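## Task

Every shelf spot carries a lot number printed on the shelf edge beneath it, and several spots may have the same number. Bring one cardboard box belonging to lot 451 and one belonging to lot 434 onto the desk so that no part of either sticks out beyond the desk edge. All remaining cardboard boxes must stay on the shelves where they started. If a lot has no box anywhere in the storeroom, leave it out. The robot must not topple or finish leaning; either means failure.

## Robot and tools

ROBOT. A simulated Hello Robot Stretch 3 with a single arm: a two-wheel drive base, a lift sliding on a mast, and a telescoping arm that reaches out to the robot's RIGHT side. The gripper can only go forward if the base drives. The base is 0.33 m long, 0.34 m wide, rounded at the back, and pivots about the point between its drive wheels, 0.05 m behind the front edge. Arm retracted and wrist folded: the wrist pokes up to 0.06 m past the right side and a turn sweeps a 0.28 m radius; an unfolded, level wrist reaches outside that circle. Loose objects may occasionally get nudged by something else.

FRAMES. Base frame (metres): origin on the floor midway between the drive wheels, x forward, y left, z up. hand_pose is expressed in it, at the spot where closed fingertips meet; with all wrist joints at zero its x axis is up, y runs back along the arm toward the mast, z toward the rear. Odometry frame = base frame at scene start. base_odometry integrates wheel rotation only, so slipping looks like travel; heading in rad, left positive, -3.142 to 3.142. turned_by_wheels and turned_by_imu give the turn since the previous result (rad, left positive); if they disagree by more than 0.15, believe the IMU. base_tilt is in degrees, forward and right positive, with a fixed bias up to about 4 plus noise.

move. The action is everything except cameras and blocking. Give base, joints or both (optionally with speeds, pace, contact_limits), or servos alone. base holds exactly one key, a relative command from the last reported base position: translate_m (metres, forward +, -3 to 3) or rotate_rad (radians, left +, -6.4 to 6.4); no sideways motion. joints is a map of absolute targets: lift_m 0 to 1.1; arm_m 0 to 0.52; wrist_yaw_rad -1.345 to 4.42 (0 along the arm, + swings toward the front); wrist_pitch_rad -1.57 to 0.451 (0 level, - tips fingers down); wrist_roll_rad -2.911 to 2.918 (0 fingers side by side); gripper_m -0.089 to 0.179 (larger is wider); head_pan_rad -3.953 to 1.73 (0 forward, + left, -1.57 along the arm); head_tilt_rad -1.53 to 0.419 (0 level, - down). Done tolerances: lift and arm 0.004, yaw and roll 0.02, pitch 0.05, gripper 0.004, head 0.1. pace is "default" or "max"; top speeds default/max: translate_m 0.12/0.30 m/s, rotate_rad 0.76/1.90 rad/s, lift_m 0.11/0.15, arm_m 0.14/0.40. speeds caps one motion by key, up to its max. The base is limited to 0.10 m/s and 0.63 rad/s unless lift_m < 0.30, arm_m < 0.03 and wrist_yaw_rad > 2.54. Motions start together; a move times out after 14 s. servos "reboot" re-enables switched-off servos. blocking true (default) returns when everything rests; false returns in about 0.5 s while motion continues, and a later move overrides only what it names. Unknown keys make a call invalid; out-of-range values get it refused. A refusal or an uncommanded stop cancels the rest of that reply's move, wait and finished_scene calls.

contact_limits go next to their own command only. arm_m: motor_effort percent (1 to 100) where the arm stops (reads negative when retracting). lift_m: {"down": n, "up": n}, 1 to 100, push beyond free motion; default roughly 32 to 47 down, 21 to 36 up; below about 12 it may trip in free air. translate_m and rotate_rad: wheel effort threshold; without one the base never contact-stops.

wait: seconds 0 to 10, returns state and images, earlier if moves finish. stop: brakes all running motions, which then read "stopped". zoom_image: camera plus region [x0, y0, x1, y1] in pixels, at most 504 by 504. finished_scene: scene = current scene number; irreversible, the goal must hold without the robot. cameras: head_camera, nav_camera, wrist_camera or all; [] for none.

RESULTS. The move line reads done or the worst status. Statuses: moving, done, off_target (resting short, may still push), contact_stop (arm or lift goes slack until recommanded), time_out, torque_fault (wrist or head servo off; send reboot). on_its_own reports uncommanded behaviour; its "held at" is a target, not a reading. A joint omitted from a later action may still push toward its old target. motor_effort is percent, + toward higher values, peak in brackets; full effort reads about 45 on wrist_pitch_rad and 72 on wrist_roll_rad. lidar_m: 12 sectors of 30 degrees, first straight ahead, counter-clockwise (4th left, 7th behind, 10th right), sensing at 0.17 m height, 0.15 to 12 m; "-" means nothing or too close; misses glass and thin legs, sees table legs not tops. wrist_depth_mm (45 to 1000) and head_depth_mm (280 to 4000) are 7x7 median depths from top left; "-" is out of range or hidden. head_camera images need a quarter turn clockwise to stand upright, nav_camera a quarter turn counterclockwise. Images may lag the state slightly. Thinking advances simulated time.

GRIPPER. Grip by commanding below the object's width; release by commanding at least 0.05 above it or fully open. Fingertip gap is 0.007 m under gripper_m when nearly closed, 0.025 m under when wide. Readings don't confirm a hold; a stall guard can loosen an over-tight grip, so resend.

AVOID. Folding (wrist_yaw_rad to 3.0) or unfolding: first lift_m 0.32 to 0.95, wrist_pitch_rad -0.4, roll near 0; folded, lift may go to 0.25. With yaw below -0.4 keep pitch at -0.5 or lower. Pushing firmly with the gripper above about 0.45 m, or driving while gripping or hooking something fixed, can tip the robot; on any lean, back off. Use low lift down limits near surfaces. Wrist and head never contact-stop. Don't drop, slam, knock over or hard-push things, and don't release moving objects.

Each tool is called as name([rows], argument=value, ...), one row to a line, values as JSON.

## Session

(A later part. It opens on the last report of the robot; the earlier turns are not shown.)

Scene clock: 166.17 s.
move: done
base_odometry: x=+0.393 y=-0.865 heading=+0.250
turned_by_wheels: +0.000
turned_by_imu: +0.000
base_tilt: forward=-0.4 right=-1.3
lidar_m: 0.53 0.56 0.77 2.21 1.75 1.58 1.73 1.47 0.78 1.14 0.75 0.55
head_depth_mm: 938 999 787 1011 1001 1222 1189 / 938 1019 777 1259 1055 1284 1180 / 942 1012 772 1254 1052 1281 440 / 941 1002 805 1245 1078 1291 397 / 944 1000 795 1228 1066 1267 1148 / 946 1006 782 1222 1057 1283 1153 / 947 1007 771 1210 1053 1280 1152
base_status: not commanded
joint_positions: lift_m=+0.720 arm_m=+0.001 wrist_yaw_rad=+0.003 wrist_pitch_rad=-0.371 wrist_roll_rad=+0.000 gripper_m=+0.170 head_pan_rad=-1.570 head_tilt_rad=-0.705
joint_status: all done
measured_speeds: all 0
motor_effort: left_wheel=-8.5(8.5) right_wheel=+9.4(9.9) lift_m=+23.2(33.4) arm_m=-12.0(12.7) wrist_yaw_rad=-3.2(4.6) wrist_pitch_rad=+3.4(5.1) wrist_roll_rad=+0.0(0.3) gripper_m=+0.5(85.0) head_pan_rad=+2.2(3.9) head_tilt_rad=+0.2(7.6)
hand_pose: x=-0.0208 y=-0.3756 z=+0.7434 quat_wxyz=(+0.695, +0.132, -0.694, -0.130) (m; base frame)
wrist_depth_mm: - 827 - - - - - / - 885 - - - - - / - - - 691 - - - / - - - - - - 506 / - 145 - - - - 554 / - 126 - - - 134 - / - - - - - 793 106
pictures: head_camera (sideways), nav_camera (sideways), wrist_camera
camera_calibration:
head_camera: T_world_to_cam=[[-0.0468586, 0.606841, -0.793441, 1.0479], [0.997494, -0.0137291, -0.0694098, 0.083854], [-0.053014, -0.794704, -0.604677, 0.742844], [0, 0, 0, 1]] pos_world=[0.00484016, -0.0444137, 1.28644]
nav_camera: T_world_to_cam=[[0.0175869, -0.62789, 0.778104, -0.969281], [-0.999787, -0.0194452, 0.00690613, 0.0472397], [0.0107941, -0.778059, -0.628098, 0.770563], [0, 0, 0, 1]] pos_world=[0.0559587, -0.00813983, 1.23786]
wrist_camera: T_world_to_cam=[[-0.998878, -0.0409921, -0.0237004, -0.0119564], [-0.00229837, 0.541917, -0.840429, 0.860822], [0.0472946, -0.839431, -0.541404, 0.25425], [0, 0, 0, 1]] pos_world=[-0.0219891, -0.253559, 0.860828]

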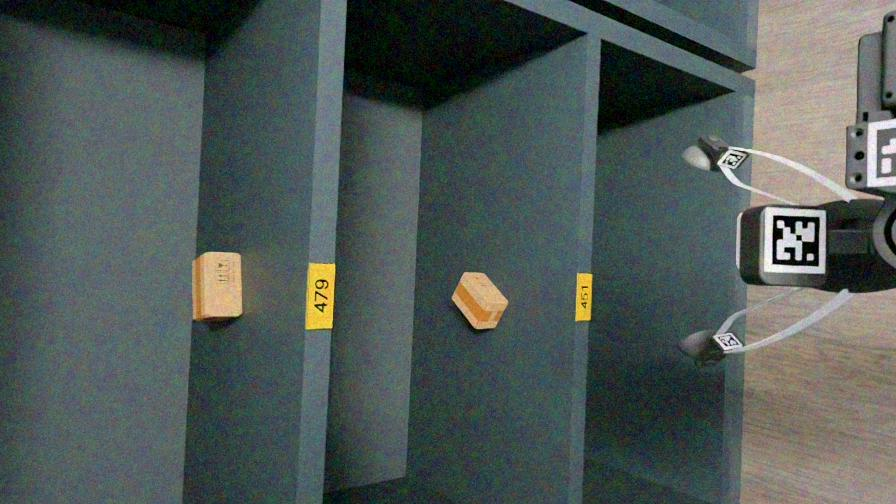

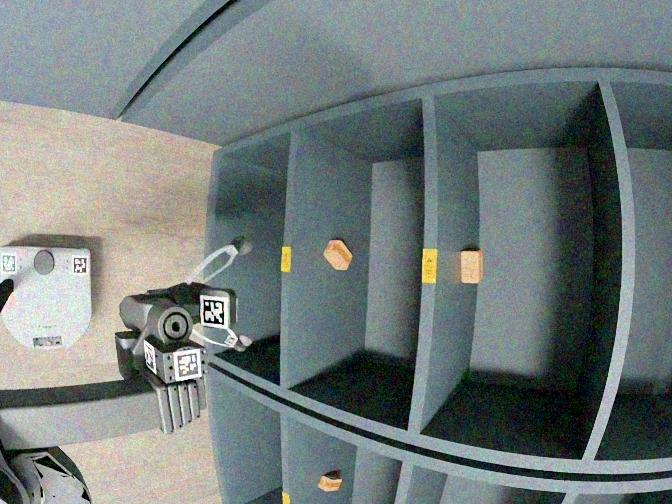

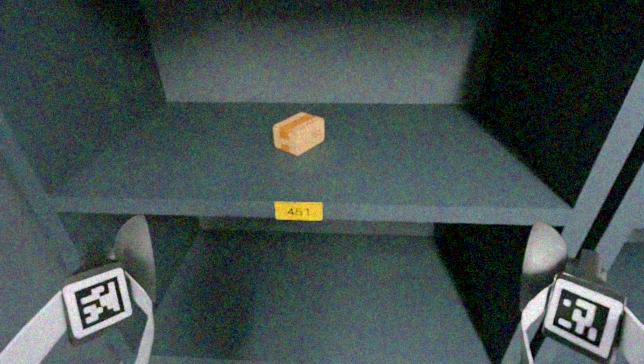

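move(base={"rotate_rad": -0.896}, cameras=[])

move(base={"translate_m": 0.32}, cameras=[])

move(base={"rotate_rad": 0.896}, cameras=[])

move(joints={"wrist_pitch_rad": -0.55, "lift_m": 0.68}, cameras=[])

move(joints={"wrist_yaw_rad": -0.68, "head_tilt_rad": -0.75})

Scene clock: 232.93 s.
move: done
base_odometry: x=+0.393 y=-0.865 heading=-0.646
turned_by_wheels: -0.896
turned_by_imu: -0.881
base_tilt: forward=-0.3 right=-1.2
lidar_m: 0.66 0.54 0.54 0.59 0.93 3.54 1.60 1.58 1.73 1.40 0.78 1.12
head_depth_mm: 1524 1657 1811 1969 1694 1399 1188 / 1229 1414 1929 2077 1687 1389 1181 / 1301 1353 1566 1798 1682 1375 1128 / 1401 1206 1631 1771 1610 1380 395 / 1323 1078 1579 1294 1551 1361 1141 / 1197 1048 1451 1180 1180 1288 1155 / 1072 730 788 890 1022 1249 1155
base_status: done
joint_positions: lift_m=+0.720 arm_m=+0.001 wrist_yaw_rad=+0.003 wrist_pitch_rad=-0.371 wrist_roll_rad=+0.000 gripper_m=+0.170 head_pan_rad=-1.570 head_tilt_rad=-0.700
joint_status: not commanded
measured_speeds: all 0
motor_effort: left_wheel=+8.2(12.0) right_wheel=-9.9(14.2) lift_m=+25.3(25.5) arm_m=-12.5(13.5) wrist_yaw_rad=-2.5(4.5) wrist_pitch_rad=+3.3(3.5) wrist_roll_rad=-0.1(0.3) gripper_m=+0.6(1.1) head_pan_rad=+2.4(3.1) head_tilt_rad=+3.1(3.5)
hand_pose: x=-0.0209 y=-0.3756 z=+0.7434 quat_wxyz=(+0.695, +0.132, -0.694, -0.130) (m; base frame)
wrist_depth_mm: - - - - - - - / - - - - - - - / - - - - - - - / - 596 - - - - - / - 144 - - - - - / - 124 830 - - - - / - - 863 928 916 905 106
pictures: none
No camera images: "cameras" was empty.

Scene clock: 237.27 s.
move: done
base_odometry: x=+0.648 y=-1.057 heading=-0.646
turned_by_wheels: +0.000
turned_by_imu: +0.000
base_tilt: forward=-0.2 right=-1.1
lidar_m: 0.41 0.33 0.33 0.37 0.58 3.78 1.89 1.94 1.57 0.73 0.91 0.63
head_depth_mm: 1306 1349 1546 1934 1697 1401 1189 / 1401 1144 1611 1446 1641 1397 1182 / 637 884 1410 1257 1575 1388 1132 / 601 668 738 879 1057 1271 395 / 654 734 715 971 979 1245 1140 / 719 816 667 1096 969 864 1115 / 796 883 661 1092 961 799 1081
base_status: done
joint_positions: lift_m=+0.720 arm_m=+0.001 wrist_yaw_rad=+0.003 wrist_pitch_rad=-0.371 wrist_roll_rad=+0.000 gripper_m=+0.170 head_pan_rad=-1.570 head_tilt_rad=-0.700
joint_status: not commanded
measured_speeds: all 0
motor_effort: left_wheel=+3.3(12.4) right_wheel=+5.5(10.1) lift_m=+28.8(28.8) arm_m=-11.9(13.2) wrist_yaw_rad=-3.8(4.6) wrist_pitch_rad=+3.4(3.5) wrist_roll_rad=-0.1(0.3) gripper_m=+0.0(1.2) head_pan_rad=+2.1(3.2) head_tilt_rad=+0.9(3.1)
hand_pose: x=-0.0209 y=-0.3756 z=+0.7434 quat_wxyz=(+0.695, +0.132, -0.694, -0.130) (m; base frame)
wrist_depth_mm: - 692 - - - - - / - - - - - - - / - - 771 - - - - / - - - 595 - - - / - 143 - 658 - - - / - 124 - 767 - - - / - 126 - 877 927 897 106
pictures: none
No camera images: "cameras" was empty.

Scene clock: 239.80 s.
move: done
base_odometry: x=+0.648 y=-1.057 heading=+0.250
turned_by_wheels: +0.896
turned_by_imu: +0.881
base_tilt: forward=-0.4 right=-1.1
lidar_m: 0.33 0.34 0.48 1.36 2.44 1.89 1.93 0.73 0.82 0.90 0.46 0.34
head_depth_mm: 731 817 712 556 1001 849 1121 / 732 816 662 551 998 842 1118 / 732 817 673 546 956 834 1062 / 736 821 686 541 987 811 395 / 737 821 678 536 979 826 1087 / 736 824 668 551 964 822 1095 / 718 739 661 547 800 800 985
base_status: done
joint_positions: lift_m=+0.720 arm_m=+0.001 wrist_yaw_rad=+0.003 wrist_pitch_rad=-0.371 wrist_roll_rad=+0.000 gripper_m=+0.170 head_pan_rad=-1.570 head_tilt_rad=-0.700
joint_status: not commanded
measured_speeds: all 0
motor_effort: left_wheel=-8.6(12.4) right_wheel=+10.2(12.2) lift_m=+30.5(31.0) arm_m=-13.1(13.8) wrist_yaw_rad=-2.3(4.5) wrist_pitch_rad=+3.4(3.5) wrist_roll_rad=-0.1(0.3) gripper_m=+0.7(1.2) head_pan_rad=+2.3(2.7) head_tilt_rad=+1.5(2.4)
hand_pose: x=-0.0209 y=-0.3756 z=+0.7434 quat_wxyz=(+0.695, +0.132, -0.694, -0.130) (m; base frame)
wrist_depth_mm: - - - - - - - / - - - - - - - / - - - - - - - / - - - - 480 - - / - 143 - - 465 - - / - 124 - - - - - / - - - - - - 106
pictures: none
No camera images: "cameras" was empty.

Scene clock: 240.97 s.
move: done
base_odometry: x=+0.648 y=-1.057 heading=+0.250
turned_by_wheels: +0.000
turned_by_imu: +0.000
base_tilt: forward=-0.4 right=-1.2
lidar_m: 0.33 0.35 0.48 1.36 2.44 1.88 1.93 0.73 0.82 0.90 0.46 0.34
head_depth_mm: 732 817 712 557 1005 846 1117 / 732 816 663 551 995 839 1115 / 733 819 673 545 960 833 1066 / 734 820 684 538 984 831 429 / 736 822 679 535 977 825 1073 / 737 820 668 554 972 823 1093 / 715 738 663 548 801 798 991
base_status: not commanded
joint_positions: lift_m=+0.680 arm_m=+0.001 wrist_yaw_rad=+0.003 wrist_pitch_rad=-0.561 wrist_roll_rad=+0.000 gripper_m=+0.170 head_pan_rad=-1.570 head_tilt_rad=-0.700
joint_status: all done
measured_speeds: all 0
motor_effort: left_wheel=-9.0(9.3) right_wheel=+9.2(10.0) lift_m=+25.5(31.1) arm_m=-13.2(13.3) wrist_yaw_rad=-2.2(3.8) wrist_pitch_rad=+1.6(4.2) wrist_roll_rad=+0.0(0.3) gripper_m=+0.2(1.1) head_pan_rad=+2.0(2.7) head_tilt_rad=+0.8(2.2)
hand_pose: x=-0.0210 y=-0.3497 z=+0.6620 quat_wxyz=(+0.680, +0.197, -0.679, -0.195) (m; base frame)
wrist_depth_mm: - - - - - - - / - - - - 428 - - / - - - - 430 - - / - - - - - - - / - 143 - - 330 140 318 / 123 124 - - - - - / 116 - - - - - 106
pictures: none
No camera images: "cameras" was empty.

Scene clock: 242.27 s.
move: done
base_odometry: x=+0.648 y=-1.057 heading=+0.250
turned_by_wheels: +0.000
turned_by_imu: +0.000
base_tilt: forward=-0.3 right=-1.3
lidar_m: 0.33 0.34 0.48 1.37 2.44 1.88 1.92 0.73 0.82 0.90 0.47 0.34
head_depth_mm: 736 811 639 535 963 861 1114 / 736 813 633 1074 955 855 435 / 736 812 626 1069 920 830 427 / 738 805 618 1059 942 847 1103 / 745 803 610 1055 934 839 1097 / 739 806 604 996 928 1080 1100 / 718 733 599 733 804 832 1014
base_status: not commanded
joint_positions: lift_m=+0.680 arm_m=+0.001 wrist_yaw_rad=-0.677 wrist_pitch_rad=-0.561 wrist_roll_rad=+0.000 gripper_m=+0.170 head_pan_rad=-1.570 head_tilt_rad=-0.748
joint_status: all done
measured_speeds: all 0
motor_effort: left_wheel=-8.7(9.3) right_wheel=+9.6(10.0) lift_m=+30.7(31.2) arm_m=-12.3(12.8) wrist_yaw_rad=-3.2(6.7) wrist_pitch_rad=+1.7(1.7) wrist_roll_rad=-0.1(0.3) gripper_m=+0.6(1.1) head_pan_rad=+2.2(2.5) head_tilt_rad=-5.7(9.4)
hand_pose: x=-0.1494 y=-0.3046 z=+0.6620 quat_wxyz=(+0.576, -0.041, -0.706, -0.411) (m; base frame)
wrist_depth_mm: - - - - - - - / - 441 - - - 528 - / - 412 - - - - - / - - - - - - - / - 144 - - 845 784 973 / 293 127 - - 830 858 848 / - - - 749 778 750 106
pictures: head_camera (sideways), nav_camera (sideways), wrist_camera
camera_calibration:
head_camera: T_world_to_cam=[[-0.0468386, 0.640455, -0.766566, 1.01291], [0.997495, -0.010739, -0.0699211, 0.0845179], [-0.0530135, -0.767921, -0.638347, 0.786648], [0, 0, 0, 1]] pos_world=[0.00484023, -0.0437343, 1.28453]
nav_camera: T_world_to_cam=[[0.0176596, -0.660785, 0.750368, -0.933091], [-0.999786, -0.0197721, 0.00611791, 0.04827], [0.0107937, -0.750315, -0.660992, 0.813338], [0, 0, 0, 1]] pos_world=[0.0559587, -0.00535787, 1.23748]
wrist_camera: T_world_to_cam=[[-0.799246, 0.600233, -0.0304383, 0.0901779], [0.432336, 0.539024, -0.722869, 0.739867], [-0.417483, -0.59091, -0.690315, 0.38083], [0, 0, 0, 1]] pos_world=[-0.0888067, -0.227897, 0.800464]

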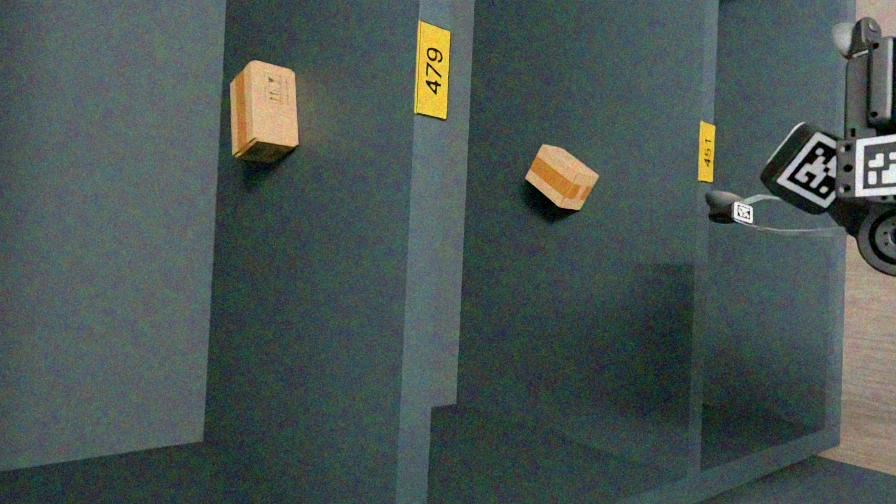

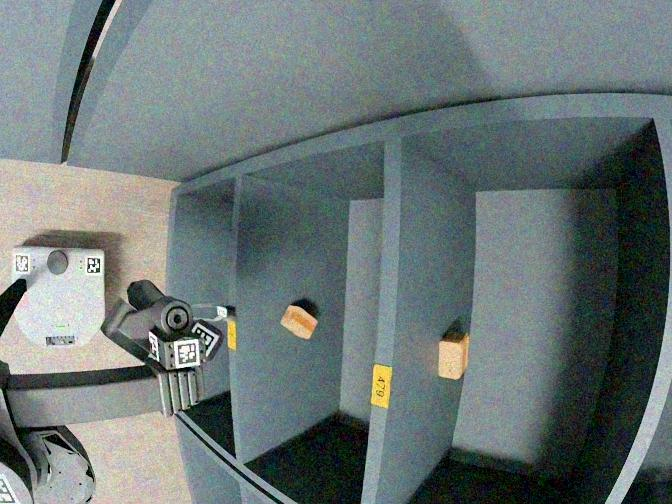

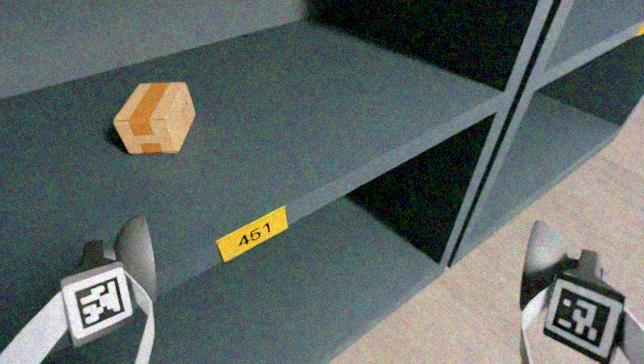

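move(joints={"arm_m": 0.3, "head_tilt_rad": -0.65})

Scene clock: 260.60 s.
move: done
base_odometry: x=+0.648 y=-1.057 heading=+0.250
turned_by_wheels: +0.000
turned_by_imu: +0.000
base_tilt: forward=-0.4 right=-1.2
lidar_m: 0.33 0.34 0.48 1.36 2.44 1.89 1.93 0.73 0.82 0.90 0.47 0.34
head_depth_mm: 730 808 804 554 1055 853 1100 / 729 808 683 546 1044 455 379 / 731 808 780 543 553 568 1105 / 733 813 772 537 579 773 1094 / 734 811 760 557 1021 829 1094 / 734 811 753 550 1006 830 1090 / 714 735 700 546 796 782 909
base_status: not commanded
joint_positions: lift_m=+0.680 arm_m=+0.300 wrist_yaw_rad=-0.677 wrist_pitch_rad=-0.561 wrist_roll_rad=+0.000 gripper_m=+0.170 head_pan_rad=-1.570 head_tilt_rad=-0.650
joint_status: all done
measured_speeds: all 0
motor_effort: left_wheel=-8.6(9.3) right_wheel=+9.3(10.0) lift_m=+28.9(31.6) arm_m=+13.2(15.5) wrist_yaw_rad=-3.7(4.3) wrist_pitch_rad=+1.6(1.8) wrist_roll_rad=-0.3(0.6) gripper_m=+0.3(1.1) head_pan_rad=+1.6(2.4) head_tilt_rad=+2.8(7.5)
hand_pose: x=-0.1494 y=-0.6039 z=+0.6619 quat_wxyz=(+0.576, -0.041, -0.706, -0.411) (m; base frame)
wrist_depth_mm: 294 326 - - 557 - - / 312 334 - - - - - / 327 - - - - - - / - - - - - - - / - 145 277 315 319 311 316 / 291 141 281 278 288 283 286 / 253 259 246 250 258 252 108
pictures: head_camera (sideways), nav_camera (sideways), wrist_camera
camera_calibration:
head_camera: T_world_to_cam=[[-0.0468121, 0.562128, -0.825724, 1.08999], [0.997496, -0.0175656, -0.0685083, 0.0826824], [-0.0530148, -0.826864, -0.559898, 0.684541], [0, 0, 0, 1]] pos_world=[0.0048403, -0.0452425, 1.28897]
nav_camera: T_world_to_cam=[[0.0175775, -0.583997, 0.811565, -1.01293], [-0.999787, -0.0190291, 0.007961, 0.0459651], [0.0107942, -0.811533, -0.584207, 0.713481], [0, 0, 0, 1]] pos_world=[0.0560587, -0.0116613, 1.23852]
wrist_camera: T_world_to_cam=[[-0.799028, 0.600522, -0.0304352, 0.270054], [0.432644, 0.53903, -0.72268, 0.901058], [-0.41758, -0.590609, -0.690513, 0.204151], [0, 0, 0, 1]] pos_world=[-0.0888069, -0.527298, 0.800364]

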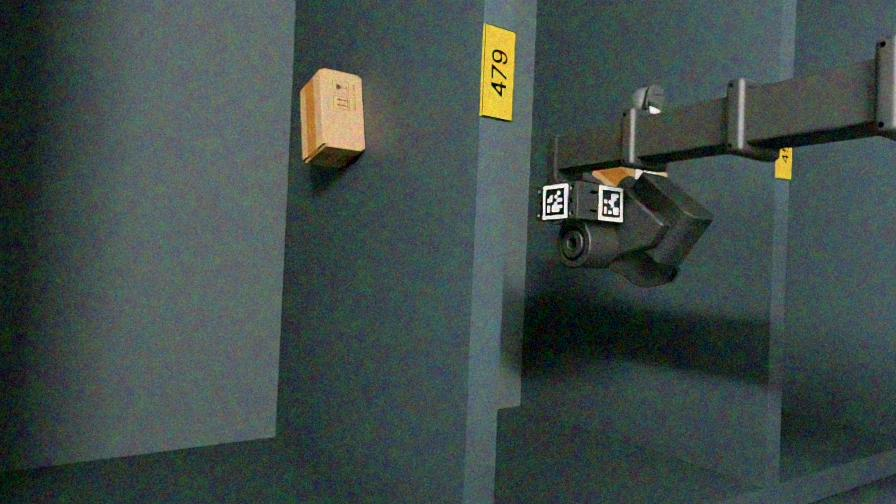

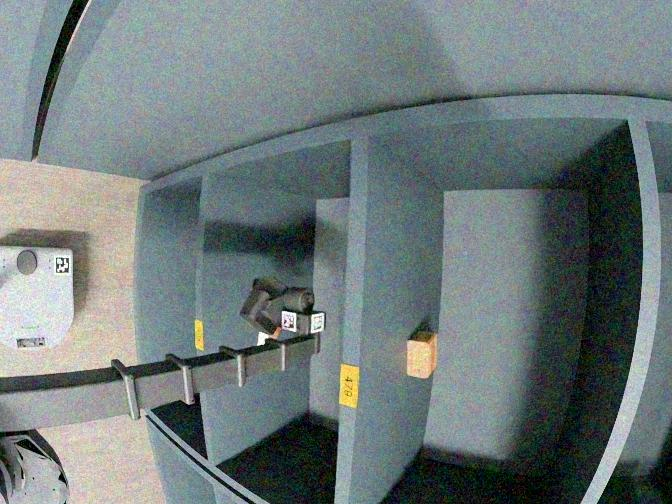

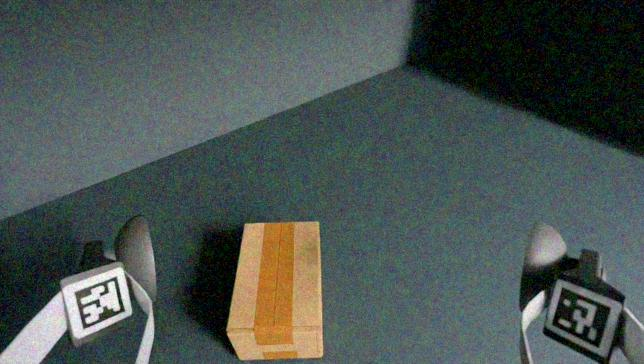

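move(joints={"arm_m": 0.375}, cameras=[])

move(joints={"lift_m": 0.578}, contact_limits={"lift_m": {"down": 15}}, speeds={"lift_m": 0.06}, cameras=["wrist_camera"])

Scene clock: 278.17 s.
move: done
base_odometry: x=+0.648 y=-1.057 heading=+0.250
turned_by_wheels: +0.000
turned_by_imu: +0.000
base_tilt: forward=-0.4 right=-1.2
lidar_m: 0.33 0.35 0.48 1.36 2.44 1.89 1.93 0.73 0.82 0.90 0.46 0.34
head_depth_mm: 729 808 803 553 1053 849 1098 / 728 806 683 549 1041 445 371 / 730 808 783 543 603 819 1109 / 731 811 771 538 619 838 1102 / 733 815 761 557 1025 832 1099 / 734 810 752 552 1009 828 1092 / 715 737 700 546 798 785 908
base_status: not commanded
joint_positions: lift_m=+0.680 arm_m=+0.375 wrist_yaw_rad=-0.677 wrist_pitch_rad=-0.561 wrist_roll_rad=+0.000 gripper_m=+0.170 head_pan_rad=-1.570 head_tilt_rad=-0.650
joint_status: all done
measured_speeds: all 0
motor_effort: left_wheel=-8.5(9.2) right_wheel=+8.9(10.0) lift_m=+25.8(27.6) arm_m=+12.5(14.6) wrist_yaw_rad=-1.3(4.2) wrist_pitch_rad=+1.6(1.7) wrist_roll_rad=-0.2(0.3) gripper_m=+0.6(1.4) head_pan_rad=+1.1(2.1) head_tilt_rad=+2.8(3.9)
hand_pose: x=-0.1494 y=-0.6789 z=+0.6619 quat_wxyz=(+0.576, -0.041, -0.706, -0.411) (m; base frame)
wrist_depth_mm: 236 264 305 - - 511 - / 255 285 321 - - - - / 270 310 - - - - - / 294 325 - - - - - / 310 315 324 322 321 310 315 / 291 141 294 292 289 282 287 / 254 258 262 212 252 254 108
pictures: none
No camera images: "cameras" was empty.

Scene clock: 280.47 s.
move: done
base_odometry: x=+0.648 y=-1.057 heading=+0.250
turned_by_wheels: +0.000
turned_by_imu: +0.000
base_tilt: forward=-0.2 right=-1.0
lidar_m: 0.33 0.35 0.48 1.36 2.43 1.89 1.93 0.73 0.82 0.90 0.46 0.34
head_depth_mm: 729 809 806 554 1052 853 1117 / 732 808 683 549 1048 848 766 / 731 808 781 542 932 595 1062 / 730 812 771 538 1030 778 1107 / 732 808 760 558 1025 831 1099 / 737 814 753 551 1008 828 1088 / 716 737 700 546 797 785 914
base_status: not commanded
joint_positions: lift_m=+0.578 arm_m=+0.375 wrist_yaw_rad=-0.677 wrist_pitch_rad=-0.561 wrist_roll_rad=+0.000 gripper_m=+0.170 head_pan_rad=-1.570 head_tilt_rad=-0.650
joint_status: all done
measured_speeds: all 0
motor_effort: left_wheel=-8.2(9.1) right_wheel=+9.1(9.8) lift_m=+25.2(26.8) arm_m=+8.0(13.1) wrist_yaw_rad=-2.1(4.6) wrist_pitch_rad=+1.6(1.7) wrist_roll_rad=-0.1(0.3) gripper_m=+1.0(1.1) head_pan_rad=+1.1(1.9) head_tilt_rad=+2.5(3.7)
contact_limits: lift_m down 15 (down: maximum 72; up: maximum 65)
hand_pose: x=-0.1494 y=-0.6789 z=+0.5599 quat_wxyz=(+0.576, -0.041, -0.706, -0.411) (m; base frame)
wrist_depth_mm: 237 265 305 340 - - - / 253 287 320 326 322 317 317 / 268 284 283 278 276 272 270 / 241 240 238 163 232 231 229 / 208 201 205 141 148 201 199 / 122 141 184 124 124 173 176 / 116 159 161 111 113 158 106
pictures: wrist_camera
camera_calibration:
wrist_camera: T_world_to_cam=[[-0.799028, 0.600522, -0.0304352, 0.311989], [0.432644, 0.53903, -0.72268, 0.867772], [-0.41758, -0.590609, -0.690513, 0.0894228], [0, 0, 0, 1]] pos_world=[-0.0888069, -0.602298, 0.698364]

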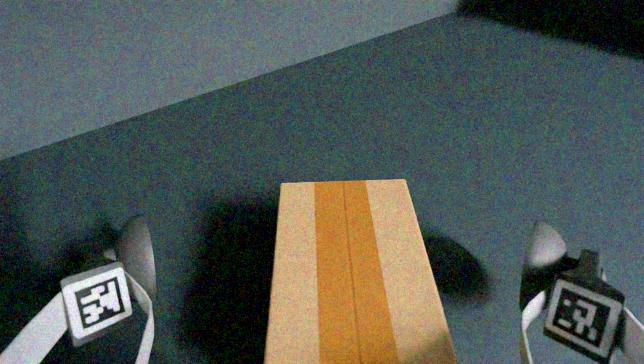

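move(joints={"gripper_m": 0.015}, cameras=["wrist_camera"])

move(joints={"lift_m": 0.68}, cameras=["wrist_camera"])

Scene clock: 290.67 s.
move: done
base_odometry: x=+0.648 y=-1.057 heading=+0.250
turned_by_wheels: +0.000
turned_by_imu: +0.000
base_tilt: forward=-0.4 right=-1.2
lidar_m: 0.33 0.35 0.48 1.37 2.43 1.88 1.93 0.73 0.82 0.90 0.46 0.34
head_depth_mm: 731 808 804 554 1056 853 1116 / 732 809 683 548 1049 847 765 / 731 809 782 543 913 595 1066 / 731 812 775 537 1028 777 1096 / 733 811 762 558 1022 833 1105 / 732 813 753 553 1008 826 1090 / 715 736 702 547 796 785 913
base_status: not commanded
joint_positions: lift_m=+0.578 arm_m=+0.375 wrist_yaw_rad=-0.679 wrist_pitch_rad=-0.539 wrist_roll_rad=+0.000 gripper_m=+0.016 head_pan_rad=-1.570 head_tilt_rad=-0.650
joint_status: all done
measured_speeds: all 0
motor_effort: left_wheel=-5.9(8.9) right_wheel=+6.3(10.1) lift_m=+25.7(31.2) arm_m=-0.8(3.1) wrist_yaw_rad=-0.7(4.0) wrist_pitch_rad=-2.4(5.6) wrist_roll_rad=+0.1(0.3) gripper_m=-21.9(94.3) head_pan_rad=+0.8(1.3) head_tilt_rad=+2.6(3.1)
contact_limits: lift_m down 15 (down: maximum 72; up: maximum 65)
hand_pose: x=-0.1519 y=-0.6813 z=+0.5644 quat_wxyz=(+0.580, -0.049, -0.705, -0.405) (m; base frame)
wrist_depth_mm: 235 265 303 - - - - / 252 283 326 - - - 323 / 270 291 299 295 291 287 284 / 253 250 249 245 243 244 241 / 217 214 154 151 152 209 207 / 189 188 130 132 128 183 182 / 168 117 159 116 125 157 162
pictures: wrist_camera
camera_calibration:
wrist_camera: T_world_to_cam=[[-0.798043, 0.601865, -0.0297789, 0.312301], [0.423943, 0.525635, -0.73755, 0.871332], [-0.428252, -0.601221, -0.674636, 0.0723355], [0, 0, 0, 1]] pos_world=[-0.0891879, -0.602476, 0.700751]

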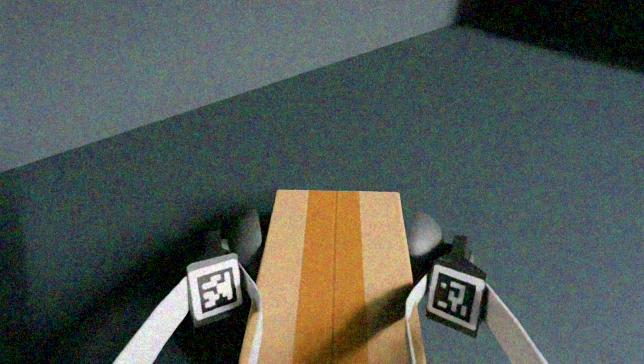

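Scene clock: 292.43 s.
move: done
base_odometry: x=+0.648 y=-1.057 heading=+0.250
turned_by_wheels: +0.000
turned_by_imu: +0.000
base_tilt: forward=-0.5 right=-1.2
lidar_m: 0.33 0.35 0.48 1.36 2.44 1.89 1.93 0.73 0.82 0.90 0.46 0.34
head_depth_mm: 732 808 805 554 1056 850 1103 / 730 806 686 548 1044 446 370 / 731 809 781 542 601 817 1110 / 732 809 773 537 618 838 1104 / 732 810 764 556 1025 834 1097 / 733 813 755 552 1007 828 1092 / 714 737 702 546 798 785 911
base_status: not commanded
joint_positions: lift_m=+0.680 arm_m=+0.375 wrist_yaw_rad=-0.679 wrist_pitch_rad=-0.568 wrist_roll_rad=+0.000 gripper_m=+0.018 head_pan_rad=-1.570 head_tilt_rad=-0.650
joint_status: all done
measured_speeds: all 0
motor_effort: left_wheel=-6.6(6.7) right_wheel=+6.5(7.2) lift_m=+31.2(34.6) arm_m=-4.3(4.5) wrist_yaw_rad=-1.2(2.5) wrist_pitch_rad=+2.8(3.0) wrist_roll_rad=+0.0(0.3) gripper_m=-9.2(21.9) head_pan_rad=+1.0(1.2) head_tilt_rad=+2.0(2.6)
hand_pose: x=-0.1491 y=-0.6778 z=+0.6606 quat_wxyz=(+0.574, -0.039, -0.706, -0.413) (m; base frame)
wrist_depth_mm: 236 266 303 - - 506 - / 256 287 327 - - - - / 271 309 - - - - - / 293 328 - 163 - - - / 316 325 152 150 147 316 312 / 296 295 130 132 128 286 282 / 265 99 125 116 121 244 256
pictures: wrist_camera
camera_calibration:
wrist_camera: T_world_to_cam=[[-0.797456, 0.602593, -0.0307684, 0.316526], [0.437031, 0.541693, -0.718033, 0.939203], [-0.416014, -0.586046, -0.695328, 0.166181], [0, 0, 0, 1]] pos_world=[-0.0889123, -0.602107, 0.799668]

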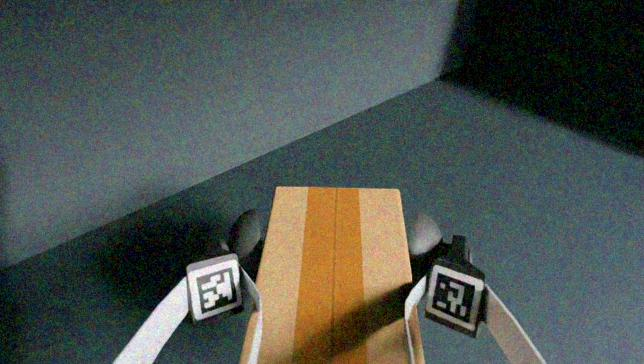

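move(joints={"arm_m": 0.0}, cameras=[])

move(base={"rotate_rad": -1.217}, cameras=[])

move(base={"translate_m": -1.25}, joints={"lift_m": 0.88}, cameras=[])

move(joints={"head_tilt_rad": -0.5})

Scene clock: 329.23 s.
move: done
base_odometry: x=+0.648 y=-1.057 heading=+0.250
turned_by_wheels: +0.000
turned_by_imu: +0.000
base_tilt: forward=-0.4 right=-1.2
lidar_m: 0.33 0.35 0.48 1.36 2.44 1.88 1.93 0.73 0.82 0.90 0.46 0.34
head_depth_mm: 728 810 806 554 1053 853 1120 / 728 811 683 548 1047 848 765 / 732 809 784 543 1039 841 765 / 732 806 773 537 1031 836 1104 / 733 814 764 557 1024 832 1098 / 736 811 752 552 1008 830 1093 / 714 736 699 546 796 783 912
base_status: not commanded
joint_positions: lift_m=+0.680 arm_m=+0.001 wrist_yaw_rad=-0.679 wrist_pitch_rad=-0.568 wrist_roll_rad=+0.000 gripper_m=+0.018 head_pan_rad=-1.570 head_tilt_rad=-0.650
joint_status: all done
measured_speeds: all 0
motor_effort: left_wheel=-6.5(6.8) right_wheel=+7.0(7.3) lift_m=+29.9(31.9) arm_m=-12.7(14.8) wrist_yaw_rad=-2.0(2.2) wrist_pitch_rad=+2.8(3.0) wrist_roll_rad=+0.2(0.3) gripper_m=-9.2(9.9) head_pan_rad=+0.5(1.0) head_tilt_rad=+1.5(2.3)
hand_pose: x=-0.1491 y=-0.3033 z=+0.6605 quat_wxyz=(+0.574, -0.039, -0.706, -0.413) (m; base frame)
wrist_depth_mm: - - - - - - - / - - - - - 537 - / - - - - - - - / - - - 164 - - - / 326 324 152 150 150 946 972 / 296 303 130 132 128 853 858 / 280 99 116 116 121 739 761
pictures: none
No camera images: "cameras" was empty.

Scene clock: 332.27 s.
move: done
base_odometry: x=+0.648 y=-1.057 heading=-0.967
turned_by_wheels: -1.217
turned_by_imu: -1.196
base_tilt: forward=-0.3 right=-1.1
lidar_m: 0.52 0.36 0.33 0.34 0.42 0.85 2.82 1.89 1.93 0.76 0.73 0.90
head_depth_mm: 1559 1688 1863 2055 1779 1447 1219 / 1611 1772 1962 2127 1761 1437 1185 / 1364 1799 2011 2218 1755 1431 1200 / 1330 1400 1633 1847 1693 1417 1201 / 1395 1333 1687 1343 1575 1386 1186 / 1356 1076 797 860 954 1134 1159 / 578 631 689 816 944 897 1116
base_status: done
joint_positions: lift_m=+0.680 arm_m=+0.001 wrist_yaw_rad=-0.679 wrist_pitch_rad=-0.568 wrist_roll_rad=+0.000 gripper_m=+0.018 head_pan_rad=-1.570 head_tilt_rad=-0.650
joint_status: not commanded
measured_speeds: all 0
motor_effort: left_wheel=+9.0(12.0) right_wheel=-10.3(14.2) lift_m=+29.9(31.1) arm_m=-12.0(13.6) wrist_yaw_rad=-1.5(2.7) wrist_pitch_rad=+2.9(3.0) wrist_roll_rad=-0.1(0.3) gripper_m=-9.0(9.8) head_pan_rad=+0.5(0.9) head_tilt_rad=+0.7(2.0)
hand_pose: x=-0.1491 y=-0.3033 z=+0.6605 quat_wxyz=(+0.574, -0.039, -0.706, -0.413) (m; base frame)
wrist_depth_mm: - - - - - - - / - - - - - - - / - - - - - - - / - - - - - - - / - - 155 150 150 964 959 / - 873 131 132 128 842 852 / - 752 119 116 121 735 764
pictures: none
No camera images: "cameras" was empty.

Scene clock: 345.90 s.
move: done
base_odometry: x=-0.062 y=-0.029 heading=-0.967
turned_by_wheels: +0.000
turned_by_imu: -0.001
base_tilt: forward=-0.4 right=-1.2
lidar_m: 1.32 0.86 0.79 0.80 0.99 2.67 2.52 0.96 1.05 1.51 1.85 1.60
head_depth_mm: 1190 1294 1399 1045 1624 1535 - / 1224 1349 1473 1036 1407 1474 - / 1269 1403 1556 1761 1714 1428 - / 1313 1438 1616 1831 1732 1421 1220 / 1368 1515 1696 1931 1725 1409 1196 / 1423 1572 1791 2014 1708 1412 1186 / 1478 1648 1881 2118 1708 1390 1182
base_status: done
joint_positions: lift_m=+0.880 arm_m=+0.001 wrist_yaw_rad=-0.679 wrist_pitch_rad=-0.569 wrist_roll_rad=+0.000 gripper_m=+0.018 head_pan_rad=-1.570 head_tilt_rad=-0.650
joint_status: all done
measured_speeds: all 0
motor_effort: left_wheel=-5.9(9.6) right_wheel=-4.8(15.1) lift_m=+24.3(35.1) arm_m=+3.5(11.8) wrist_yaw_rad=-1.9(2.6) wrist_pitch_rad=+3.0(3.1) wrist_roll_rad=-0.1(0.5) gripper_m=-9.0(10.0) head_pan_rad=-1.2(1.3) head_tilt_rad=-0.8(1.9)
hand_pose: x=-0.1490 y=-0.3033 z=+0.8604 quat_wxyz=(+0.574, -0.039, -0.706, -0.414) (m; base frame)
wrist_depth_mm: - - - - - - - / - - - - - - - / - - - - - - - / - - - - - - - / - - 155 150 150 - - / - - 130 133 128 - - / - 926 119 116 121 911 974
pictures: none
No camera images: "cameras" was empty.

Scene clock: 346.57 s.
move: done
base_odometry: x=-0.062 y=-0.029 heading=-0.967
turned_by_wheels: +0.000
turned_by_imu: +0.000
base_tilt: forward=-0.2 right=-1.2
lidar_m: 1.33 0.86 0.79 0.80 0.99 2.67 2.51 0.96 1.04 1.50 1.86 1.60
head_depth_mm: 1200 1276 1370 1378 957 1531 1397 / 1241 1328 1431 1518 950 1472 302 / 1278 1371 1488 1626 1766 1608 1314 / 1320 1426 1523 1682 1843 1602 1305 / 1376 1477 1613 1765 1899 1586 1300 / 1428 1550 1703 1863 1972 1582 1290 / 1481 1615 1783 1994 2036 1576 1281
base_status: not commanded
joint_positions: lift_m=+0.880 arm_m=+0.001 wrist_yaw_rad=-0.679 wrist_pitch_rad=-0.569 wrist_roll_rad=+0.000 gripper_m=+0.018 head_pan_rad=-1.570 head_tilt_rad=-0.500
joint_status: all done
measured_speeds: all 0
motor_effort: left_wheel=-6.3(6.3) right_wheel=-5.3(6.1) lift_m=+24.9(25.0) arm_m=+3.8(4.1) wrist_yaw_rad=-1.5(2.9) wrist_pitch_rad=+3.0(3.1) wrist_roll_rad=-0.2(0.3) gripper_m=-9.5(9.7) head_pan_rad=-0.9(1.3) head_tilt_rad=+4.2(5.6)
hand_pose: x=-0.1490 y=-0.3033 z=+0.8604 quat_wxyz=(+0.574, -0.039, -0.706, -0.414) (m; base frame)
wrist_depth_mm: - - - - - - - / - - - - - - - / - - - - - - - / - - - - - - - / - - 155 150 150 - - / - - 131 132 128 - - / - 926 119 116 121 941 972
pictures: head_camera (sideways), nav_camera (sideways), wrist_camera
camera_calibration:
head_camera: T_world_to_cam=[[-0.0466639, 0.432237, -0.900552, 1.18761], [0.997508, -0.0275958, -0.064933, 0.0780442], [-0.0529179, -0.901338, -0.429872, 0.51537], [0, 0, 0, 1]] pos_world=[0.00484104, -0.0466529, 1.29612]
nav_camera: T_world_to_cam=[[0.0173985, -0.455979, 0.88982, -1.11495], [-0.999789, -0.017632, 0.0105134, 0.0426287], [0.0108954, -0.889816, -0.45619, 0.546915], [0, 0, 0, 1]] pos_world=[0.0560594, -0.0209902, 1.24116]
wrist_camera: T_world_to_cam=[[-0.797477, 0.602566, -0.0307366, 0.0969659], [0.437329, 0.542192, -0.717476, 0.879457], [-0.415661, -0.585612, -0.695905, 0.525358], [0, 0, 0, 1]] pos_world=[-0.0889129, -0.227607, 0.999569]

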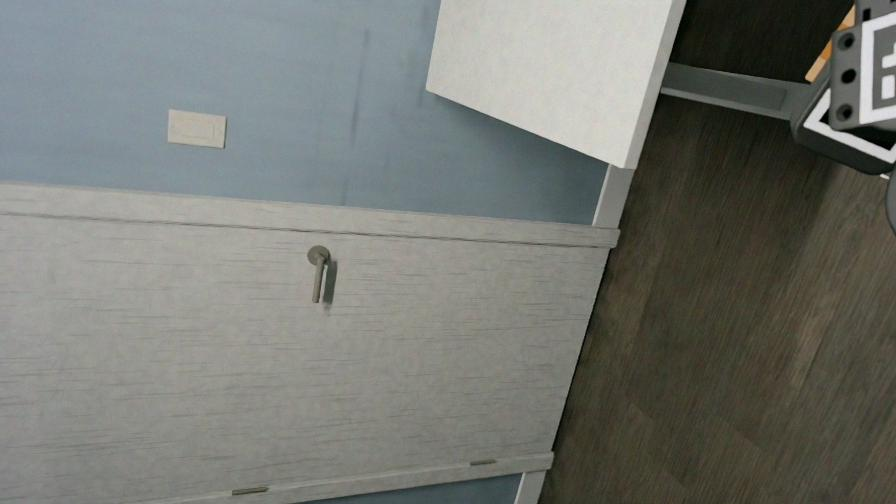

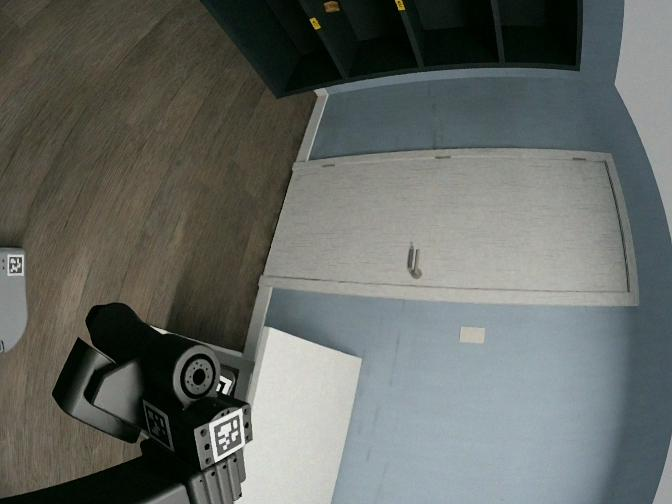

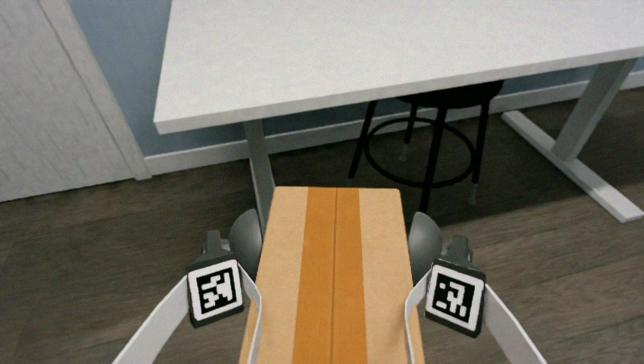

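move(base={"translate_m": -0.28}, cameras=[])

move(base={"rotate_rad": -0.36}, cameras=[])

move(joints={"arm_m": 0.44})

Scene clock: 360.63 s.
move: done
base_odometry: x=-0.221 y=+0.201 heading=-0.967
turned_by_wheels: +0.000
turned_by_imu: -0.001
base_tilt: forward=-0.2 right=-1.1
lidar_m: 1.50 0.97 0.89 0.90 1.12 2.41 2.34 0.99 0.76 0.97 1.71 1.86
head_depth_mm: 1116 1191 1276 1327 957 760 1364 / 1151 1235 1343 1360 946 807 302 / 1191 1284 1386 1354 939 1324 1319 / 1245 1331 1450 1549 931 1499 1271 / 1279 1377 1509 1648 970 1589 1298 / 1324 1440 1569 1739 1874 1580 1296 / 1376 1507 1646 1842 1944 1568 1288
base_status: done
joint_positions: lift_m=+0.880 arm_m=+0.001 wrist_yaw_rad=-0.679 wrist_pitch_rad=-0.569 wrist_roll_rad=+0.000 gripper_m=+0.018 head_pan_rad=-1.570 head_tilt_rad=-0.500
joint_status: not commanded
measured_speeds: all 0
motor_effort: left_wheel=-6.4(11.1) right_wheel=-5.7(14.4) lift_m=+24.7(25.9) arm_m=+11.8(11.8) wrist_yaw_rad=-1.1(2.3) wrist_pitch_rad=+3.0(3.1) wrist_roll_rad=-0.2(0.3) gripper_m=-9.0(9.9) head_pan_rad=-1.4(1.8) head_tilt_rad=+3.7(4.7)
hand_pose: x=-0.1490 y=-0.3033 z=+0.8604 quat_wxyz=(+0.574, -0.039, -0.706, -0.414) (m; base frame)
wrist_depth_mm: - - - - - - - / - - - - - - - / - - - - - - - / - - - - - - - / - - 155 150 150 - - / - - 131 132 128 - - / - 117 119 116 121 925 956
pictures: none
No camera images: "cameras" was empty.

Scene clock: 362.30 s.
move: done
base_odometry: x=-0.221 y=+0.201 heading=-1.326
turned_by_wheels: -0.360
turned_by_imu: -0.354
base_tilt: forward=-0.3 right=-1.1
lidar_m: 1.86 1.24 0.92 0.89 0.93 1.30 2.41 1.35 0.77 0.97 1.45 1.99
head_depth_mm: 1138 1235 1345 1376 958 1163 1359 / 1145 1236 1339 1363 944 1048 302 / 1149 1238 1350 1356 941 1462 1277 / 1146 1242 1359 1335 930 1453 1308 / 1155 1246 1355 1317 928 1442 1299 / 1152 1240 1366 1301 919 1266 1259 / 1159 1249 1355 1464 912 1477 1289
base_status: done
joint_positions: lift_m=+0.880 arm_m=+0.001 wrist_yaw_rad=-0.679 wrist_pitch_rad=-0.569 wrist_roll_rad=+0.000 gripper_m=+0.018 head_pan_rad=-1.570 head_tilt_rad=-0.500
joint_status: not commanded
measured_speeds: all 0
motor_effort: left_wheel=+8.1(12.0) right_wheel=-9.4(13.9) lift_m=+25.5(25.9) arm_m=+12.7(12.8) wrist_yaw_rad=-1.3(2.2) wrist_pitch_rad=+3.0(3.1) wrist_roll_rad=-0.2(0.3) gripper_m=-9.6(9.7) head_pan_rad=-1.2(1.9) head_tilt_rad=+4.5(4.8)
hand_pose: x=-0.1490 y=-0.3033 z=+0.8604 quat_wxyz=(+0.574, -0.039, -0.706, -0.414) (m; base frame)
wrist_depth_mm: - - - - - - - / - - - - - - - / - - - - - - - / - - - - - - - / - - 155 150 149 - - / - - 130 132 128 - - / - 930 119 116 121 936 960
pictures: none
No camera images: "cameras" was empty.

Scene clock: 366.73 s.
move: done
base_odometry: x=-0.221 y=+0.201 heading=-1.326
turned_by_wheels: +0.000
turned_by_imu: +0.000
base_tilt: forward=-0.3 right=-1.1
lidar_m: 1.86 1.24 0.92 0.89 0.93 1.30 2.41 1.34 0.76 0.97 1.45 1.99
head_depth_mm: 1148 1230 1348 1375 356 - - / 1145 1242 1348 553 356 806 1309 / 1144 1237 1353 557 831 1458 1282 / 1148 1238 1360 584 893 1457 1304 / 1150 1242 1354 1325 924 1457 1296 / 1151 1239 1351 1298 916 1262 1260 / 1157 1250 1359 1473 911 1479 1288
base_status: not commanded
joint_positions: lift_m=+0.880 arm_m=+0.440 wrist_yaw_rad=-0.679 wrist_pitch_rad=-0.569 wrist_roll_rad=+0.000 gripper_m=+0.018 head_pan_rad=-1.570 head_tilt_rad=-0.500
joint_status: all done
measured_speeds: all 0
motor_effort: left_wheel=+7.8(8.8) right_wheel=-9.2(10.4) lift_m=+25.3(26.4) arm_m=+12.9(15.5) wrist_yaw_rad=-1.7(2.4) wrist_pitch_rad=+3.0(3.1) wrist_roll_rad=+0.0(0.3) gripper_m=-9.4(9.9) head_pan_rad=-1.5(2.2) head_tilt_rad=+3.7(4.6)
hand_pose: x=-0.1490 y=-0.7427 z=+0.8604 quat_wxyz=(+0.574, -0.039, -0.706, -0.414) (m; base frame)
wrist_depth_mm: - - - - - - - / - - - - - - - / - - - - - - - / - - - 163 - - - / - - 151 150 146 - - / - - 131 132 128 - - / - 99 117 116 116 105 -
pictures: head_camera (sideways), nav_camera (sideways), wrist_camera
camera_calibration:
head_camera: T_world_to_cam=[[-0.0466639, 0.432237, -0.900552, 1.18761], [0.997508, -0.0275958, -0.064933, 0.0780442], [-0.0529179, -0.901338, -0.429872, 0.51537], [0, 0, 0, 1]] pos_world=[0.00484104, -0.0466529, 1.29612]
nav_camera: T_world_to_cam=[[0.0173985, -0.455979, 0.88982, -1.11495], [-0.999789, -0.017632, 0.0105134, 0.0426287], [0.0108954, -0.889816, -0.45619, 0.546915], [0, 0, 0, 1]] pos_world=[0.0560594, -0.0209902, 1.24116]
wrist_camera: T_world_to_cam=[[-0.797477, 0.602566, -0.0307366, 0.361734], [0.437329, 0.542192, -0.717476, 1.1177], [-0.415661, -0.585612, -0.695905, 0.26804], [0, 0, 0, 1]] pos_world=[-0.0889129, -0.667007, 0.999569]

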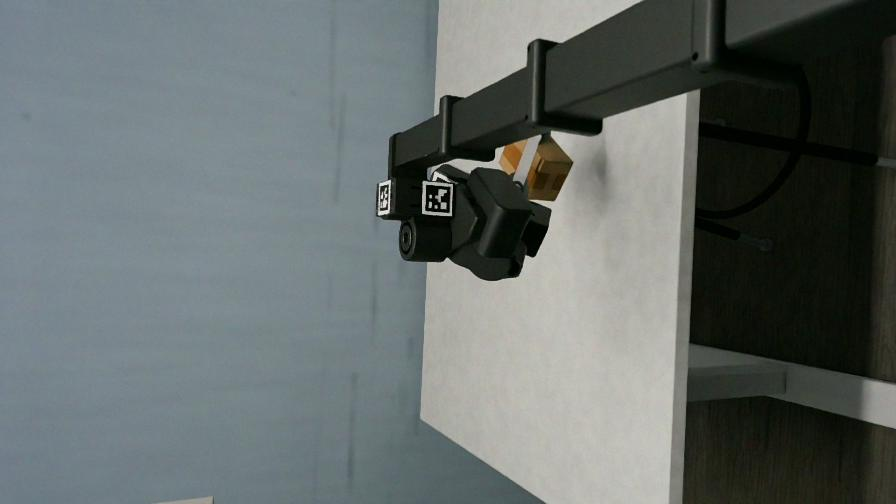

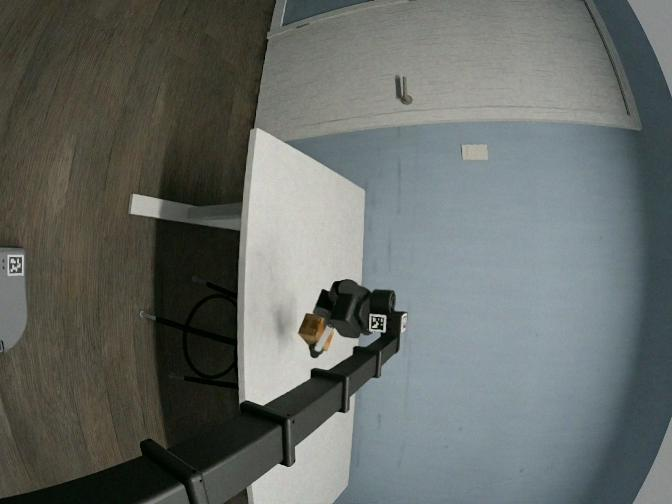

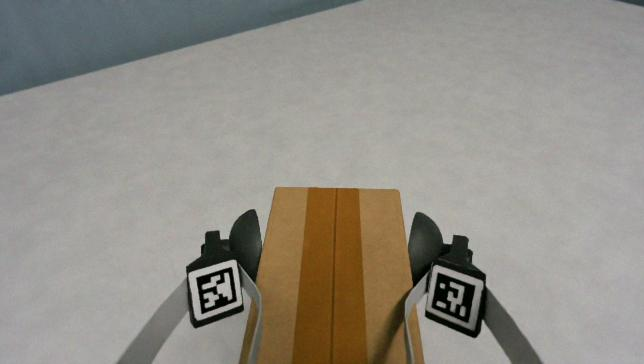

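move(joints={"lift_m": 0.79}, cameras=[])

move(joints={"lift_m": 0.71}, contact_limits={"lift_m": {"down": 14}}, speeds={"lift_m": 0.03}, cameras=["wrist_camera","head_camera"])

Scene clock: 378.40 s.
move: done
base_odometry: x=-0.221 y=+0.201 heading=-1.326
turned_by_wheels: +0.000
turned_by_imu: +0.000
base_tilt: forward=-0.4 right=-1.2
lidar_m: 1.85 1.24 0.92 0.89 0.93 1.30 2.41 1.35 0.76 0.98 1.45 1.99
head_depth_mm: 1151 1237 1346 1379 955 811 307 / 1143 1233 1337 1364 842 378 328 / 1150 1245 1352 1347 600 1451 1277 / 1151 1246 1347 1329 631 1449 1302 / 1147 1241 1358 1319 927 1447 1298 / 1155 1245 1361 1298 917 1259 1268 / 1154 1251 1357 1470 912 1481 1287
base_status: not commanded
joint_positions: lift_m=+0.790 arm_m=+0.440 wrist_yaw_rad=-0.679 wrist_pitch_rad=-0.569 wrist_roll_rad=+0.000 gripper_m=+0.018 head_pan_rad=-1.570 head_tilt_rad=-0.500
joint_status: all done
measured_speeds: all 0
motor_effort: left_wheel=+7.7(8.5) right_wheel=-9.3(10.2) lift_m=+24.2(26.8) arm_m=+12.8(14.0) wrist_yaw_rad=-0.6(2.1) wrist_pitch_rad=+3.0(3.1) wrist_roll_rad=-0.1(0.4) gripper_m=-9.3(10.1) head_pan_rad=-1.4(2.4) head_tilt_rad=+3.5(4.5)
hand_pose: x=-0.1490 y=-0.7427 z=+0.7704 quat_wxyz=(+0.574, -0.039, -0.706, -0.414) (m; base frame)
wrist_depth_mm: - - - - - - - / - - - - - - - / - - - - - - - / - - - 163 - - - / - - 151 150 146 - - / - - 131 132 128 - - / - 99 116 116 116 105 -
pictures: none
No camera images: "cameras" was empty.

Scene clock: 380.90 s.
move: contact_stop
base_odometry: x=-0.221 y=+0.201 heading=-1.327
turned_by_wheels: -0.001
turned_by_imu: +0.008
base_tilt: forward=-0.3 right=-1.1
lidar_m: 1.86 1.23 0.92 0.89 0.93 1.31 2.42 1.34 0.76 0.97 1.46 2.01
head_depth_mm: 1140 1232 1352 1383 955 817 1232 / 1148 1234 1355 1362 914 412 356 / 1152 1239 1359 1348 610 803 1273 / 1149 1241 1354 1329 635 1414 1298 / 1152 1243 1361 1321 926 1451 1298 / 1153 1249 1362 1306 918 1306 1290 / 1160 1254 1365 1469 912 1480 1295
base_status: not commanded
joint_positions: lift_m=+0.750 arm_m=+0.440 wrist_yaw_rad=-0.692 wrist_pitch_rad=-0.461 wrist_roll_rad=+0.000 gripper_m=+0.018 head_pan_rad=-1.570 head_tilt_rad=-0.500
joint_status: lift_m contact_stop (moved -0.040 of -0.080)
measured_speeds: translate_m=+0.000 rotate_rad=+0.000 lift_m=+0.004 arm_m=+0.000 wrist_yaw_rad=+0.000 wrist_pitch_rad=-0.024 wrist_roll_rad=+0.000 head_pan_rad=+0.000 head_tilt_rad=+0.000
on_its_own: lift_m is slack since a contact_stop (your +0.710 is given up); wrist_yaw_rad is at rest, and its effort (+9.6) is outside its rest range (-9 to +9); wrist_pitch_rad is at rest, and its effort (-16.7) is outside its rest range (-8 to +12)
motor_effort: left_wheel=-2.3(8.5) right_wheel=+2.9(10.1) lift_m=+23.1(26.0) arm_m=+11.5(13.6) wrist_yaw_rad=+9.6(10.8) wrist_pitch_rad=-16.7(20.9) wrist_roll_rad=+0.1(0.3) gripper_m=-10.5(10.8) head_pan_rad=-2.1(2.6) head_tilt_rad=+3.3(4.3)
contact_limits: lift_m down 14 (down: maximum 72; up: maximum 65)
hand_pose: x=-0.1611 y=-0.7534 z=+0.7531 quat_wxyz=(+0.593, -0.081, -0.702, -0.386) (m; base frame)
wrist_depth_mm: - - - - - - - / - - - - - - - / - - - - - - - / - - - - - - - / - - 152 155 150 - - / - - 130 130 128 - - / - 97 114 114 116 107 -
pictures: head_camera (sideways), wrist_camera
camera_calibration:
head_camera: T_world_to_cam=[[-0.0466639, 0.432237, -0.900552, 1.18761], [0.997508, -0.0275958, -0.064933, 0.0780442], [-0.0529179, -0.901338, -0.429872, 0.51537], [0, 0, 0, 1]] pos_world=[0.00484104, -0.0466529, 1.29612]
wrist_camera: T_world_to_cam=[[-0.791993, 0.609933, -0.0269963, 0.358867], [0.391962, 0.474063, -0.788435, 1.04655], [-0.468094, -0.635017, -0.614526, 0.0751347], [0, 0, 0, 1]] pos_world=[-0.0908185, -0.667305, 0.880998]

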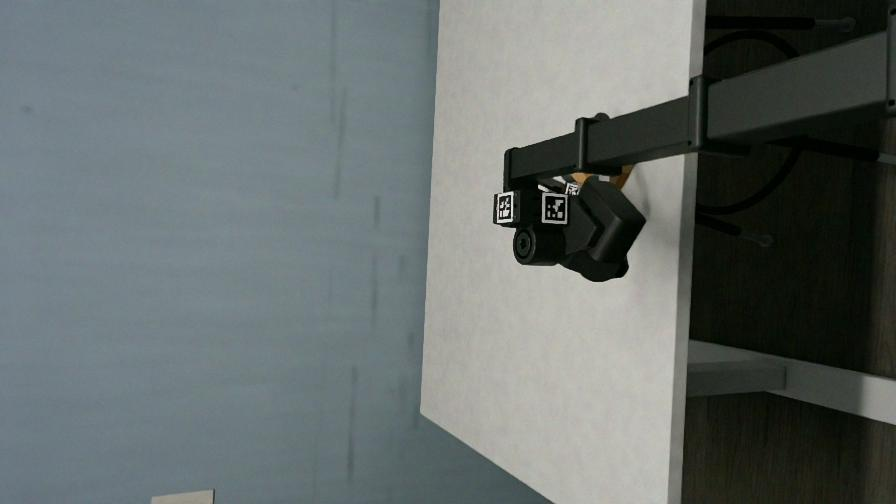

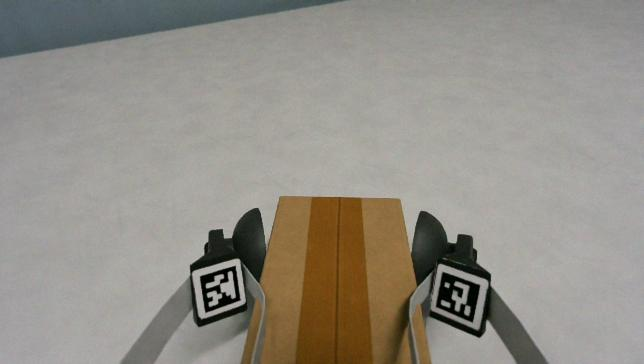

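move(joints={"lift_m": 0.758, "wrist_pitch_rad": -0.54}, cameras=[])

move(joints={"gripper_m": 0.11}, cameras=["wrist_camera"])

Scene clock: 387.67 s.
move: done
base_odometry: x=-0.221 y=+0.201 heading=-1.327
turned_by_wheels: +0.000
turned_by_imu: +0.000
base_tilt: forward=-0.4 right=-1.1
lidar_m: 1.85 1.23 0.92 0.89 0.93 1.31 2.42 1.35 0.77 0.97 1.45 2.01
head_depth_mm: 1141 1240 1343 1379 954 817 1124 / 1148 1241 1340 1361 911 406 348 / 1145 1234 1347 1350 604 804 1280 / 1149 1241 1344 1334 628 1410 1302 / 1154 1247 1354 1325 924 1450 1300 / 1151 1251 1358 1296 917 1299 1276 / 1156 1255 1365 1478 911 1480 1286
base_status: not commanded
joint_positions: lift_m=+0.758 arm_m=+0.440 wrist_yaw_rad=-0.692 wrist_pitch_rad=-0.491 wrist_roll_rad=+0.000 gripper_m=+0.018 head_pan_rad=-1.570 head_tilt_rad=-0.500
joint_status: all done
measured_speeds: all 0
on_its_own: wrist_pitch_rad is at rest, and its effort (-9.5) is outside its rest range (-8 to +12)
motor_effort: left_wheel=-2.5(3.0) right_wheel=+3.1(4.3) lift_m=+18.9(23.6) arm_m=+1.9(2.8) wrist_yaw_rad=+9.4(11.0) wrist_pitch_rad=-9.5(10.8) wrist_roll_rad=-0.1(0.3) gripper_m=-10.2(10.9) head_pan_rad=-2.1(2.8) head_tilt_rad=+3.4(4.3)
hand_pose: x=-0.1584 y=-0.7501 z=+0.7547 quat_wxyz=(+0.587, -0.071, -0.703, -0.395) (m; base frame)
wrist_depth_mm: - - - - - - - / - - - - - - - / - - - - - - - / - - - 163 - - - / - - 153 147 148 - - / - - 128 129 129 - - / - 97 116 116 115 107 -
pictures: none
No camera images: "cameras" was empty.

Scene clock: 389.10 s.
move: done
base_odometry: x=-0.221 y=+0.201 heading=-1.327
turned_by_wheels: +0.000
turned_by_imu: +0.000
base_tilt: forward=-0.3 right=-1.1
lidar_m: 1.86 1.23 0.92 0.89 0.93 1.31 2.41 1.35 0.76 0.97 1.46 2.00
head_depth_mm: 1139 1235 1347 1371 956 818 1125 / 1146 1240 1344 1362 911 406 349 / 1153 1241 1349 1346 606 803 1276 / 1152 1248 1356 1323 624 1405 1301 / 1154 1247 1361 1317 927 1445 1297 / 1160 1250 1354 1299 917 1297 1281 / 1158 1248 1365 1479 916 1491 1285
base_status: not commanded
joint_positions: lift_m=+0.758 arm_m=+0.440 wrist_yaw_rad=-0.683 wrist_pitch_rad=-0.550 wrist_roll_rad=-0.002 gripper_m=+0.110 head_pan_rad=-1.570 head_tilt_rad=-0.500
joint_status: all done
measured_speeds: all 0
motor_effort: left_wheel=-2.7(3.6) right_wheel=+3.4(4.3) lift_m=+31.0(31.0) arm_m=-0.6(2.1) wrist_yaw_rad=+2.1(10.9) wrist_pitch_rad=+1.4(9.7) wrist_roll_rad=+0.3(1.0) gripper_m=+0.6(78.9) head_pan_rad=-2.7(3.3) head_tilt_rad=+3.4(3.9)
hand_pose: x=-0.1514 y=-0.7445 z=+0.7421 quat_wxyz=(+0.578, -0.046, -0.705, -0.409) (m; base frame)
wrist_depth_mm: - - - - - - - / - - - - - - - / - - - - - - - / - - - 156 - - - / - - 148 134 138 - - / - - 124 122 120 125 - / - 117 109 108 106 119 -
pictures: wrist_camera
camera_calibration:
wrist_camera: T_world_to_cam=[[-0.796176, 0.604386, -0.0286618, 0.357296], [0.429706, 0.531445, -0.730013, 1.03498], [-0.425978, -0.593535, -0.682832, 0.16661], [0, 0, 0, 1]] pos_world=[-0.0892952, -0.667091, 0.879557]

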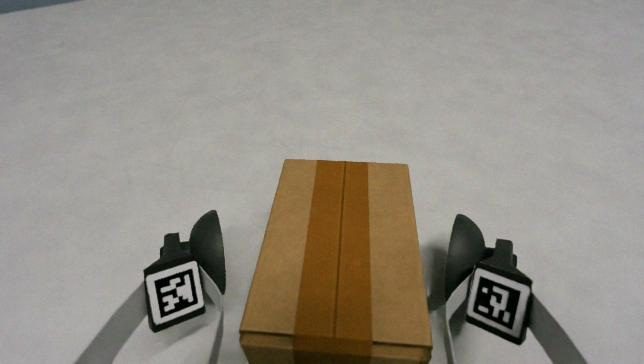

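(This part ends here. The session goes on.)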